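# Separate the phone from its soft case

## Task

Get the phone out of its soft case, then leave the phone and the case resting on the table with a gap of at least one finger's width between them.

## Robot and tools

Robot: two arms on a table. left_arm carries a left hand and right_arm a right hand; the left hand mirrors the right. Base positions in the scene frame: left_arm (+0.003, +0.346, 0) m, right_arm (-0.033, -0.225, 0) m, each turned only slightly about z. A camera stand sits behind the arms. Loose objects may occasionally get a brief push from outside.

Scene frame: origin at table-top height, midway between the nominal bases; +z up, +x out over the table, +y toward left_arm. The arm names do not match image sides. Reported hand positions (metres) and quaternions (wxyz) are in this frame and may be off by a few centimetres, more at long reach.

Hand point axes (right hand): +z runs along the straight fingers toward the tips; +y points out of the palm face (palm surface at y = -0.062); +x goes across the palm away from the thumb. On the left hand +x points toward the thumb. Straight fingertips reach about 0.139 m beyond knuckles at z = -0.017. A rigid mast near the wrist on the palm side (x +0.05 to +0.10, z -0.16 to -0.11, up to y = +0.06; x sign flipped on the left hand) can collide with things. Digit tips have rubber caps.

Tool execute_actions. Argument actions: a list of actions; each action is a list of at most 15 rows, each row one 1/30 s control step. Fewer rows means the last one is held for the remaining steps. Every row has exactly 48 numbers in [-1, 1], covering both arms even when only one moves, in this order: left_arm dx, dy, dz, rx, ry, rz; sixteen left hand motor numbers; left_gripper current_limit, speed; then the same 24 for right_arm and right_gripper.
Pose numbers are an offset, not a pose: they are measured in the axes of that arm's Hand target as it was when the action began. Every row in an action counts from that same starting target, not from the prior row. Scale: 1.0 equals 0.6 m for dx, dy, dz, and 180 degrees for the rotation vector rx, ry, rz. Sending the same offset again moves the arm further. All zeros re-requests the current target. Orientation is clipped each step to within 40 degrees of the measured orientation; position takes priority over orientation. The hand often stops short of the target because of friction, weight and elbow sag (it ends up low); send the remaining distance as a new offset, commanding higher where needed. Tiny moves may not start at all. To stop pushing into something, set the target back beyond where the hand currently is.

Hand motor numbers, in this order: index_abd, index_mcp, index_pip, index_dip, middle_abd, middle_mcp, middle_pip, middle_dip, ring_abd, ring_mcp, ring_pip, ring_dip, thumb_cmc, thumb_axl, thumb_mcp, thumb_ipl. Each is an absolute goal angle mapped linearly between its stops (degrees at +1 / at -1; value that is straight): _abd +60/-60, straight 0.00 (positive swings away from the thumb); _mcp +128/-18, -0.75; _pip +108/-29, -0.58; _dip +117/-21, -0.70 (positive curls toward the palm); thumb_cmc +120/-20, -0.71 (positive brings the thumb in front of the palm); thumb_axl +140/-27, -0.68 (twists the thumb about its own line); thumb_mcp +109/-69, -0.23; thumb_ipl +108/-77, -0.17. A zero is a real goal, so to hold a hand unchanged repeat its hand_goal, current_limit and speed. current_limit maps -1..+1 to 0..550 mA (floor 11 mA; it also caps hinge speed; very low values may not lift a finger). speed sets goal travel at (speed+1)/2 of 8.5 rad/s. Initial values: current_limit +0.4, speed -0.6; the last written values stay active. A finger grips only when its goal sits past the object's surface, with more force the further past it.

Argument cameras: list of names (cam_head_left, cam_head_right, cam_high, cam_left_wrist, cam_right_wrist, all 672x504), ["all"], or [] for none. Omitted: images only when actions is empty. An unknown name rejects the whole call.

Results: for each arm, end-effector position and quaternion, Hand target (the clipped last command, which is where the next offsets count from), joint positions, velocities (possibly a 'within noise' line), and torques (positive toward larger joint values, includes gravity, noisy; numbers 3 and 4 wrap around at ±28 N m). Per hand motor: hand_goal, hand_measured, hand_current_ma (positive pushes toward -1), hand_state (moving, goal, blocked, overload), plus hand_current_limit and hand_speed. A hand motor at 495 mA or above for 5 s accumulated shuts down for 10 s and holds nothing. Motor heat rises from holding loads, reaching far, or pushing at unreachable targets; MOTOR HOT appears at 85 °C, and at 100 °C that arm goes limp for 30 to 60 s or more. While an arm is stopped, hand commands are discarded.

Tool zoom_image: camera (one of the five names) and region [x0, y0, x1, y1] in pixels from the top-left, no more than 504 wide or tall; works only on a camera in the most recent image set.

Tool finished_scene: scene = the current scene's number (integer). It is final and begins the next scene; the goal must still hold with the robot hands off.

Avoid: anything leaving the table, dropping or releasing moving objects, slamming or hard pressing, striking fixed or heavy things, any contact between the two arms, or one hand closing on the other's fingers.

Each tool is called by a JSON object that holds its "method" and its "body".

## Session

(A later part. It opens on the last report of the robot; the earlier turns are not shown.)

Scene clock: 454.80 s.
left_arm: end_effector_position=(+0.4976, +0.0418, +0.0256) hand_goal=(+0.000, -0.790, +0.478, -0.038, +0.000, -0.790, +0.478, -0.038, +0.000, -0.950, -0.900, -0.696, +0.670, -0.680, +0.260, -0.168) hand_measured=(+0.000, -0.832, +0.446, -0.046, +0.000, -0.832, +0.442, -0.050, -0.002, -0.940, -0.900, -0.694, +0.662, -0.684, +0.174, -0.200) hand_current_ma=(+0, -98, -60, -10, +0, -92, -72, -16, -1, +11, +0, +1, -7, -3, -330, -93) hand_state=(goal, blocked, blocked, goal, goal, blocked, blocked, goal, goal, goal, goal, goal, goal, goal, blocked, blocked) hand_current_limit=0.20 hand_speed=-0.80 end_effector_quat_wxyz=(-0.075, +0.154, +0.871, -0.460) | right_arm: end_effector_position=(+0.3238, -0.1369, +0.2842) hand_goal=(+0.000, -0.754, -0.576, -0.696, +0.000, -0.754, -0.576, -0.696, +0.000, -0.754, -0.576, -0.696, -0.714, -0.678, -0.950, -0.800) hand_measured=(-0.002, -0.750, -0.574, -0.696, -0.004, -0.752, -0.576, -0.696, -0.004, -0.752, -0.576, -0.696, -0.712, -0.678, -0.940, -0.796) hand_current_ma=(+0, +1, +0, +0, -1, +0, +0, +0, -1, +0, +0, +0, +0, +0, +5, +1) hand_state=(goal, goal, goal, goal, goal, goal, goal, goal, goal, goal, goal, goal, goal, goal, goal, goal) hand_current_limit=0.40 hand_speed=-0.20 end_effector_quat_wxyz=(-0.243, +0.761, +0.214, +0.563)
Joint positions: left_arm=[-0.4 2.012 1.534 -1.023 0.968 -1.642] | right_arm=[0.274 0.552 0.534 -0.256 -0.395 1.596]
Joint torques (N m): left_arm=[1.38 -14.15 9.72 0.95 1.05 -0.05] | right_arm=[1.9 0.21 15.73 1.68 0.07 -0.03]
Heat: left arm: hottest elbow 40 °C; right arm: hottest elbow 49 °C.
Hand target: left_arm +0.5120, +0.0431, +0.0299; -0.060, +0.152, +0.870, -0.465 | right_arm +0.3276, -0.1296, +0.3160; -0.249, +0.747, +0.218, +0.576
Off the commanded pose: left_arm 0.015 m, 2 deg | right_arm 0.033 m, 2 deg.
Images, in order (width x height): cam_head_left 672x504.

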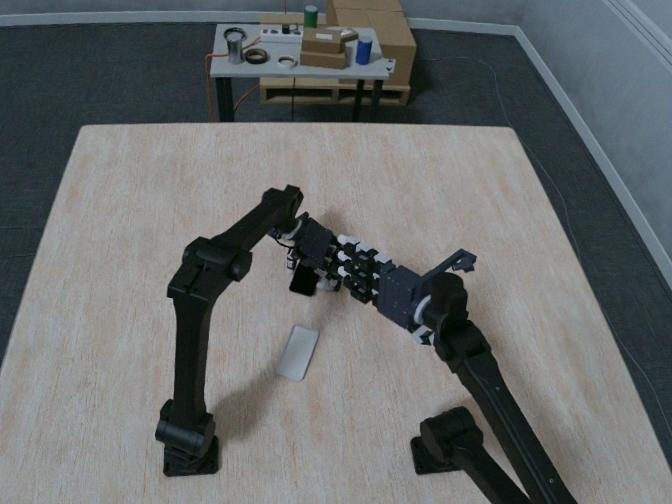

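{"method": "execute_actions", "body": {"actions": [[[0.0008,0.011,0.0075,0,0,0,0,-0.79,0.479,-0.038,0,-0.79,0.479,-0.038,0,-0.95,-0.9,-0.696,0.671,-0.68,0.26,-0.168,0.2,-0.8,0,0,0,0,0,0,0,-0.754,-0.576,-0.696,0,-0.754,-0.576,-0.696,0,-0.754,-0.576,-0.696,-0.714,-0.678,-0.95,-0.8,0.4,-0.2]]], "cameras": ["cam_head_left"]}}

{"method": "zoom_image", "body": {"camera": "cam_head_left", "region": [270, 230, 350, 310]}}

Scene clock: 459.80 s.
left_arm: end_effector_position=(+0.4983, +0.0408, +0.0245) hand_goal=(+0.000, -0.790, +0.478, -0.038, +0.000, -0.790, +0.478, -0.038, +0.000, -0.950, -0.900, -0.696, +0.670, -0.680, +0.260, -0.168) hand_measured=(+0.000, -0.832, +0.446, -0.046, -0.004, -0.832, +0.448, -0.040, -0.002, -0.940, -0.900, -0.694, +0.658, -0.684, +0.174, -0.202) hand_current_ma=(+0, -94, -60, -10, -2, -92, -55, -1, -1, +11, +0, +1, -13, -5, -330, -100) hand_state=(goal, blocked, blocked, goal, goal, blocked, blocked, goal, goal, goal, goal, goal, goal, goal, blocked, blocked) hand_current_limit=0.20 hand_speed=-0.80 end_effector_quat_wxyz=(-0.075, +0.151, +0.871, -0.462) | right_arm: end_effector_position=(+0.3238, -0.1369, +0.2842) hand_goal=(+0.000, -0.754, -0.576, -0.696, +0.000, -0.754, -0.576, -0.696, +0.000, -0.754, -0.576, -0.696, -0.714, -0.678, -0.950, -0.800) hand_measured=(-0.002, -0.750, -0.574, -0.696, -0.004, -0.752, -0.576, -0.696, -0.004, -0.752, -0.576, -0.696, -0.712, -0.678, -0.940, -0.796) hand_current_ma=(+0, +1, +0, +0, -1, +0, +0, +0, -1, +0, +0, +0, +0, +0, +5, +1) hand_state=(goal, goal, goal, goal, goal, goal, goal, goal, goal, goal, goal, goal, goal, goal, goal, goal) hand_current_limit=0.40 hand_speed=-0.20 end_effector_quat_wxyz=(-0.243, +0.761, +0.214, +0.563)
Joint positions: left_arm=[-0.4 2.015 1.534 -1.014 0.971 -1.651] | right_arm=[0.274 0.552 0.534 -0.256 -0.395 1.596]
Joint torques (N m): left_arm=[1.26 -13.68 9.09 1.37 0.92 0.07] | right_arm=[1.9 0.21 15.73 1.68 0.07 -0.03]
Heat: left arm: hottest elbow 40 °C; right arm: hottest elbow 49 °C.
Hand target: left_arm +0.5118, +0.0431, +0.0219; -0.060, +0.152, +0.870, -0.465 | right_arm +0.3276, -0.1296, +0.3160; -0.249, +0.747, +0.218, +0.576
Off the commanded pose: left_arm 0.014 m, 2 deg | right_arm 0.033 m, 2 deg.
Images, in order (width x height): cam_head_left 672x504.

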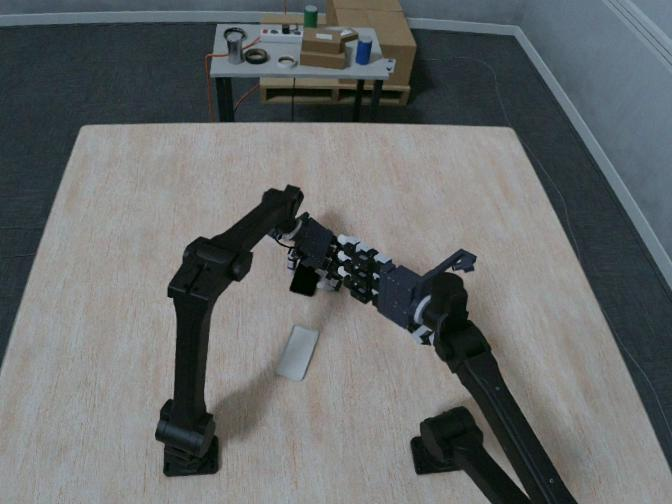

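Scaled by 6.300 from the camera's 672x504 image, which has a finer 960x720 frame.

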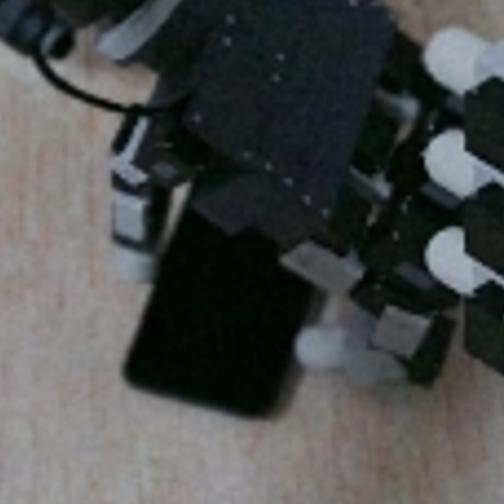

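{"method": "execute_actions", "body": {"actions": [[[0,0,0,0,0,0,0,-0.84,0.45,-0.02,0,-0.84,0.45,-0.02,0,-0.95,-0.9,-0.696,0.671,-0.68,0.17,-0.168,0.2,-0.85,0,0,0,0,0,0,0,-0.754,-0.576,-0.696,0,-0.754,-0.576,-0.696,0,-0.754,-0.576,-0.696,-0.714,-0.678,-0.95,-0.8,0.4,-0.2]],[[0,0,0,0,0,0,0,-0.986,0.328,0.029,0,-0.986,0.328,0.029,0,-0.95,-0.9,-0.696,0.671,-0.68,0.056,-0.168,0.2,-0.85,0,0,0,0,0,0,0,-0.754,-0.576,-0.696,0,-0.754,-0.576,-0.696,0,-0.754,-0.576,-0.696,-0.714,-0.678,-0.95,-0.8,0.4,-0.2]]], "cameras": ["cam_head_left","cam_head_right","cam_high"]}}

{"method": "zoom_image", "body": {"camera": "cam_head_left", "region": [270, 230, 350, 310]}}

Scene clock: 465.77 s.
left_arm: end_effector_position=(+0.5019, +0.0408, +0.0227) hand_goal=(+0.000, -0.986, +0.328, +0.028, +0.000, -0.986, +0.328, +0.028, +0.000, -0.950, -0.900, -0.696, +0.670, -0.680, +0.056, -0.168) hand_measured=(+0.000, -0.968, +0.332, +0.030, -0.004, -0.966, +0.336, +0.030, -0.002, -0.940, -0.900, -0.694, +0.666, -0.682, +0.060, -0.170) hand_current_ma=(+0, +30, +3, +1, -2, +35, +9, +2, -1, +11, +0, +1, -2, -2, +3, -2) hand_state=(goal, goal, goal, goal, goal, blocked, goal, goal, goal, goal, goal, goal, goal, goal, goal, goal) hand_current_limit=0.20 hand_speed=-0.85 end_effector_quat_wxyz=(-0.070, +0.152, +0.870, -0.463) | right_arm: end_effector_position=(+0.3238, -0.1369, +0.2842) hand_goal=(+0.000, -0.754, -0.576, -0.696, +0.000, -0.754, -0.576, -0.696, +0.000, -0.754, -0.576, -0.696, -0.714, -0.678, -0.950, -0.800) hand_measured=(-0.002, -0.750, -0.574, -0.696, -0.004, -0.752, -0.576, -0.696, -0.004, -0.752, -0.576, -0.696, -0.712, -0.678, -0.940, -0.796) hand_current_ma=(+0, +1, +0, +0, -1, +0, +0, +0, -1, +0, +0, +0, +0, +0, +5, +1) hand_state=(goal, goal, goal, goal, goal, goal, goal, goal, goal, goal, goal, goal, goal, goal, goal, goal) hand_current_limit=0.40 hand_speed=-0.20 end_effector_quat_wxyz=(-0.243, +0.761, +0.214, +0.563)
Joint positions: left_arm=[-0.398 2.018 1.534 -0.999 0.972 -1.652] | right_arm=[0.274 0.552 0.534 -0.256 -0.395 1.596]
Joint torques (N m): left_arm=[1.14 -13.92 9.1 0.85 0.9 0.06] | right_arm=[1.9 0.21 15.73 1.68 0.07 -0.03]
Heat: left arm: hottest elbow 40 °C; right arm: hottest elbow 49 °C.
Hand target: left_arm +0.5118, +0.0431, +0.0218; -0.060, +0.152, +0.870, -0.465 | right_arm +0.3276, -0.1296, +0.3160; -0.249, +0.747, +0.218, +0.576
Off the commanded pose: left_arm 0.010 m, 1 deg | right_arm 0.033 m, 2 deg.
Images, in order (width x height): cam_head_left 672x504, cam_head_right 672x504, cam_high 672x504.

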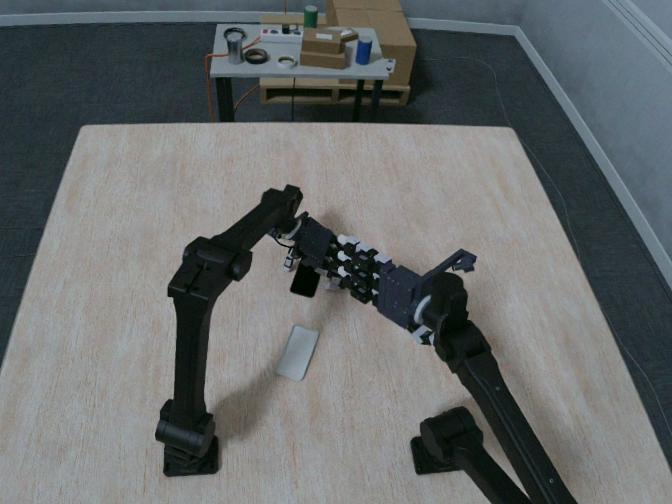

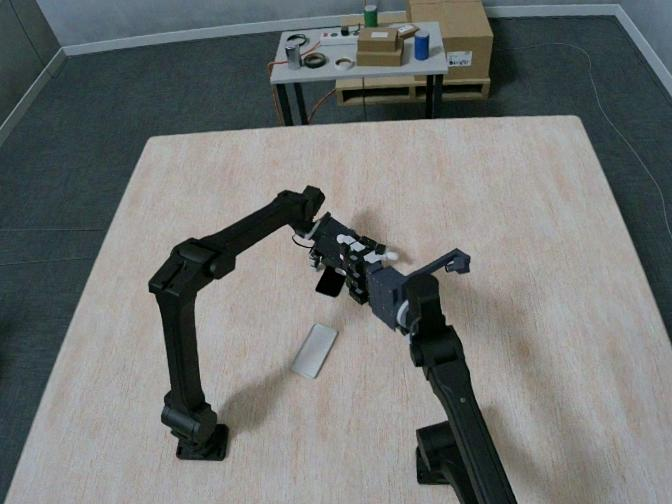

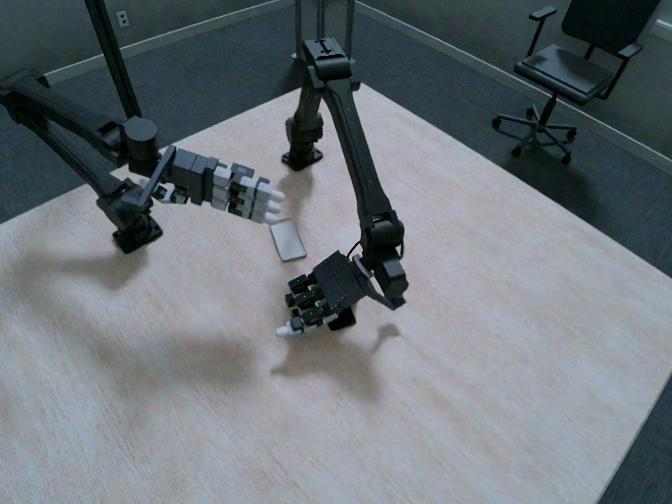

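Scaled by 6.300 from the camera's 672x504 image, which has a finer 960x720 frame.

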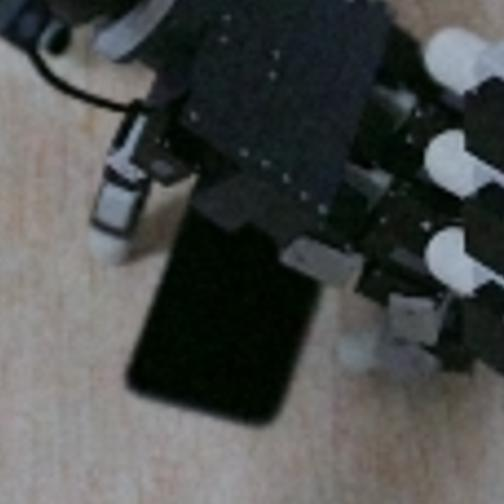

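{"method": "execute_actions", "body": {"actions": [[[-0.008,-0.04,-0.03,0,0,0,0,-0.986,0.328,0.029,0,-0.986,0.328,0.029,0,-0.95,-0.9,-0.696,0.671,-0.68,0.056,-0.168,0.2,-0.85,0,0,0,0,0,0,0,-0.754,-0.576,-0.696,0,-0.754,-0.576,-0.696,0,-0.754,-0.576,-0.696,-0.714,-0.678,-0.95,-0.8,0.4,-0.2]],[[-0.004,-0.055,-0.035,0,0,0,0,-0.986,0.328,0.029,0,-0.986,0.328,0.029,0,-0.95,-0.9,-0.696,0.671,-0.68,0.056,-0.168,0.2,-0.85,0,0,0,0,0,0,0,-0.754,-0.576,-0.696,0,-0.754,-0.576,-0.696,0,-0.754,-0.576,-0.696,-0.714,-0.678,-0.95,-0.8,0.4,-0.2]],[[-0.004,-0.055,-0.035,0,0,0,0,-0.986,0.328,0.029,0,-0.986,0.328,0.029,0,-0.95,-0.9,-0.696,0.671,-0.68,0.056,-0.168,0.2,-0.85,0,0,0,0,0,0,0,-0.754,-0.576,-0.696,0,-0.754,-0.576,-0.696,0,-0.754,-0.576,-0.696,-0.714,-0.678,-0.95,-0.8,0.4,-0.2]]], "cameras": ["cam_head_left","cam_head_right","cam_high"]}}

{"method": "zoom_image", "body": {"camera": "cam_head_left", "region": [260, 230, 380, 390]}}

{"method": "zoom_image", "body": {"camera": "cam_high", "region": [250, 200, 390, 340]}}

Scene clock: 477.10 s.
left_arm: end_effector_position=(+0.4966, +0.0430, +0.1049) hand_goal=(+0.000, -0.986, +0.328, +0.028, +0.000, -0.986, +0.328, +0.028, +0.000, -0.950, -0.900, -0.696, +0.670, -0.680, +0.056, -0.168) hand_measured=(+0.000, -0.968, +0.332, +0.030, -0.002, -0.970, +0.332, +0.030, -0.002, -0.940, -0.900, -0.694, +0.668, -0.682, +0.060, -0.170) hand_current_ma=(+0, +28, +3, +1, -1, +24, +3, +2, -1, +11, +0, +1, -1, -2, +3, -2) hand_state=(goal, goal, goal, goal, goal, goal, goal, goal, goal, goal, goal, goal, goal, goal, goal, goal) hand_current_limit=0.20 hand_speed=-0.85 end_effector_quat_wxyz=(-0.086, +0.144, +0.872, -0.460) | right_arm: end_effector_position=(+0.3238, -0.1369, +0.2842) hand_goal=(+0.000, -0.754, -0.576, -0.696, +0.000, -0.754, -0.576, -0.696, +0.000, -0.754, -0.576, -0.696, -0.714, -0.678, -0.950, -0.800) hand_measured=(-0.002, -0.750, -0.574, -0.696, -0.004, -0.752, -0.576, -0.696, -0.004, -0.752, -0.576, -0.696, -0.712, -0.678, -0.940, -0.796) hand_current_ma=(+0, +1, +0, +0, -1, +0, +0, +0, -1, +0, +0, +0, +0, +0, +5, +1) hand_state=(goal, goal, goal, goal, goal, goal, goal, goal, goal, goal, goal, goal, goal, goal, goal, goal) hand_current_limit=0.40 hand_speed=-0.20 end_effector_quat_wxyz=(-0.243, +0.761, +0.214, +0.563)
Joint positions: left_arm=[-0.398 1.943 1.645 -1.223 0.972 -1.652] | right_arm=[0.274 0.552 0.534 -0.256 -0.395 1.596]
Joint torques (N m): left_arm=[1.03 -14.8 13.19 -0.03 0.89 0.02] | right_arm=[1.9 0.26 15.75 1.66 0.07 -0.03]
Heat: left arm: hottest elbow 39 °C; right arm: hottest elbow 49 °C.
Hand target: left_arm +0.5168, +0.0405, +0.1302; -0.060, +0.152, +0.870, -0.465 | right_arm +0.3276, -0.1296, +0.3160; -0.249, +0.747, +0.218, +0.576
Off the commanded pose: left_arm 0.033 m, 3 deg | right_arm 0.033 m, 2 deg.
Images, in order (width x height): cam_head_left 672x504, cam_head_right 672x504, cam_high 672x504.

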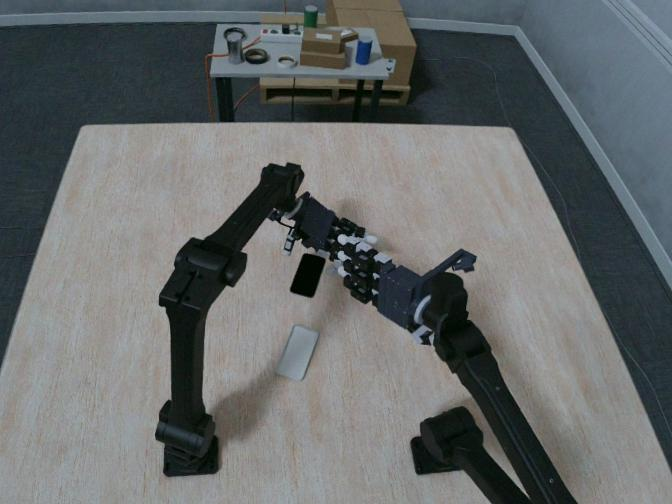

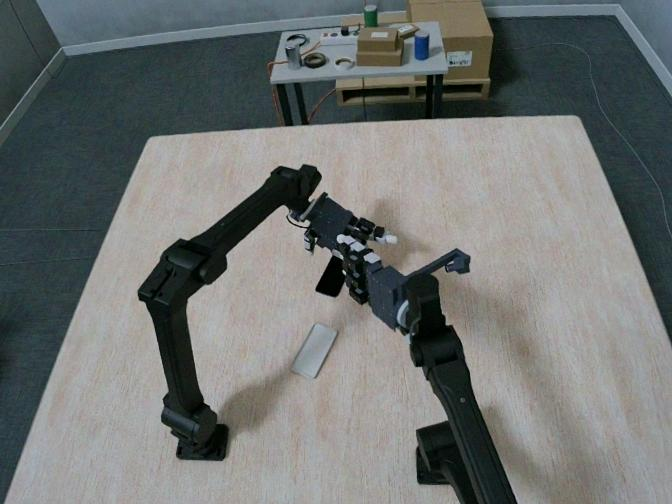

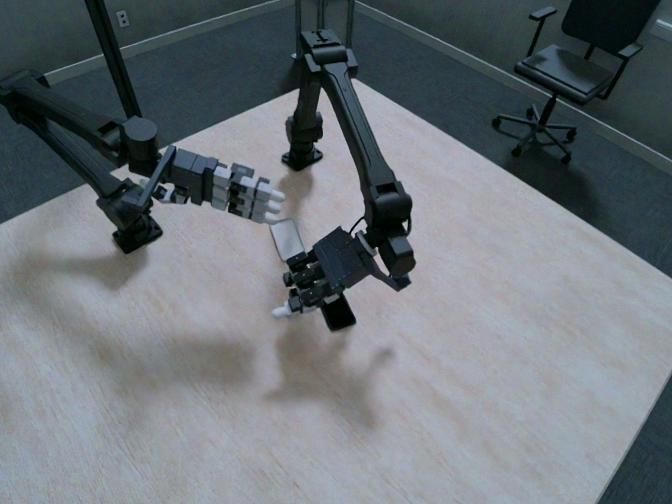

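Scaled by 3.150 from the camera's 672x504 image, which has a finer 960x720 frame.

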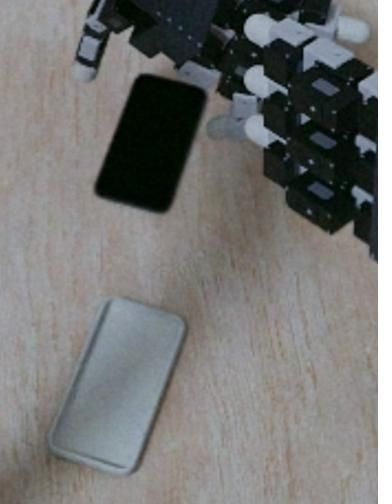

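Scaled by 3.600 from the camera's 672x504 image, which has a finer 960x720 frame.

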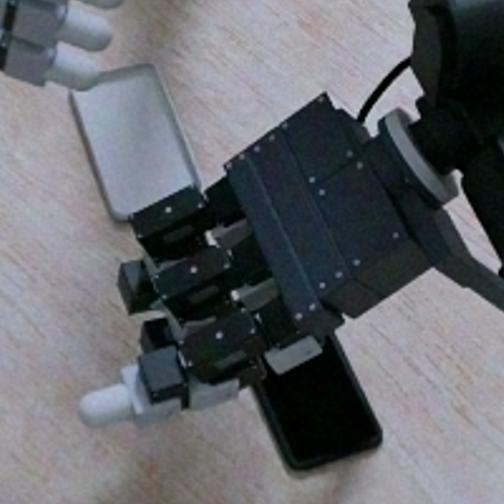

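{"method": "finished_scene", "body": {"scene": 1}}

The scene is finished: the task was done.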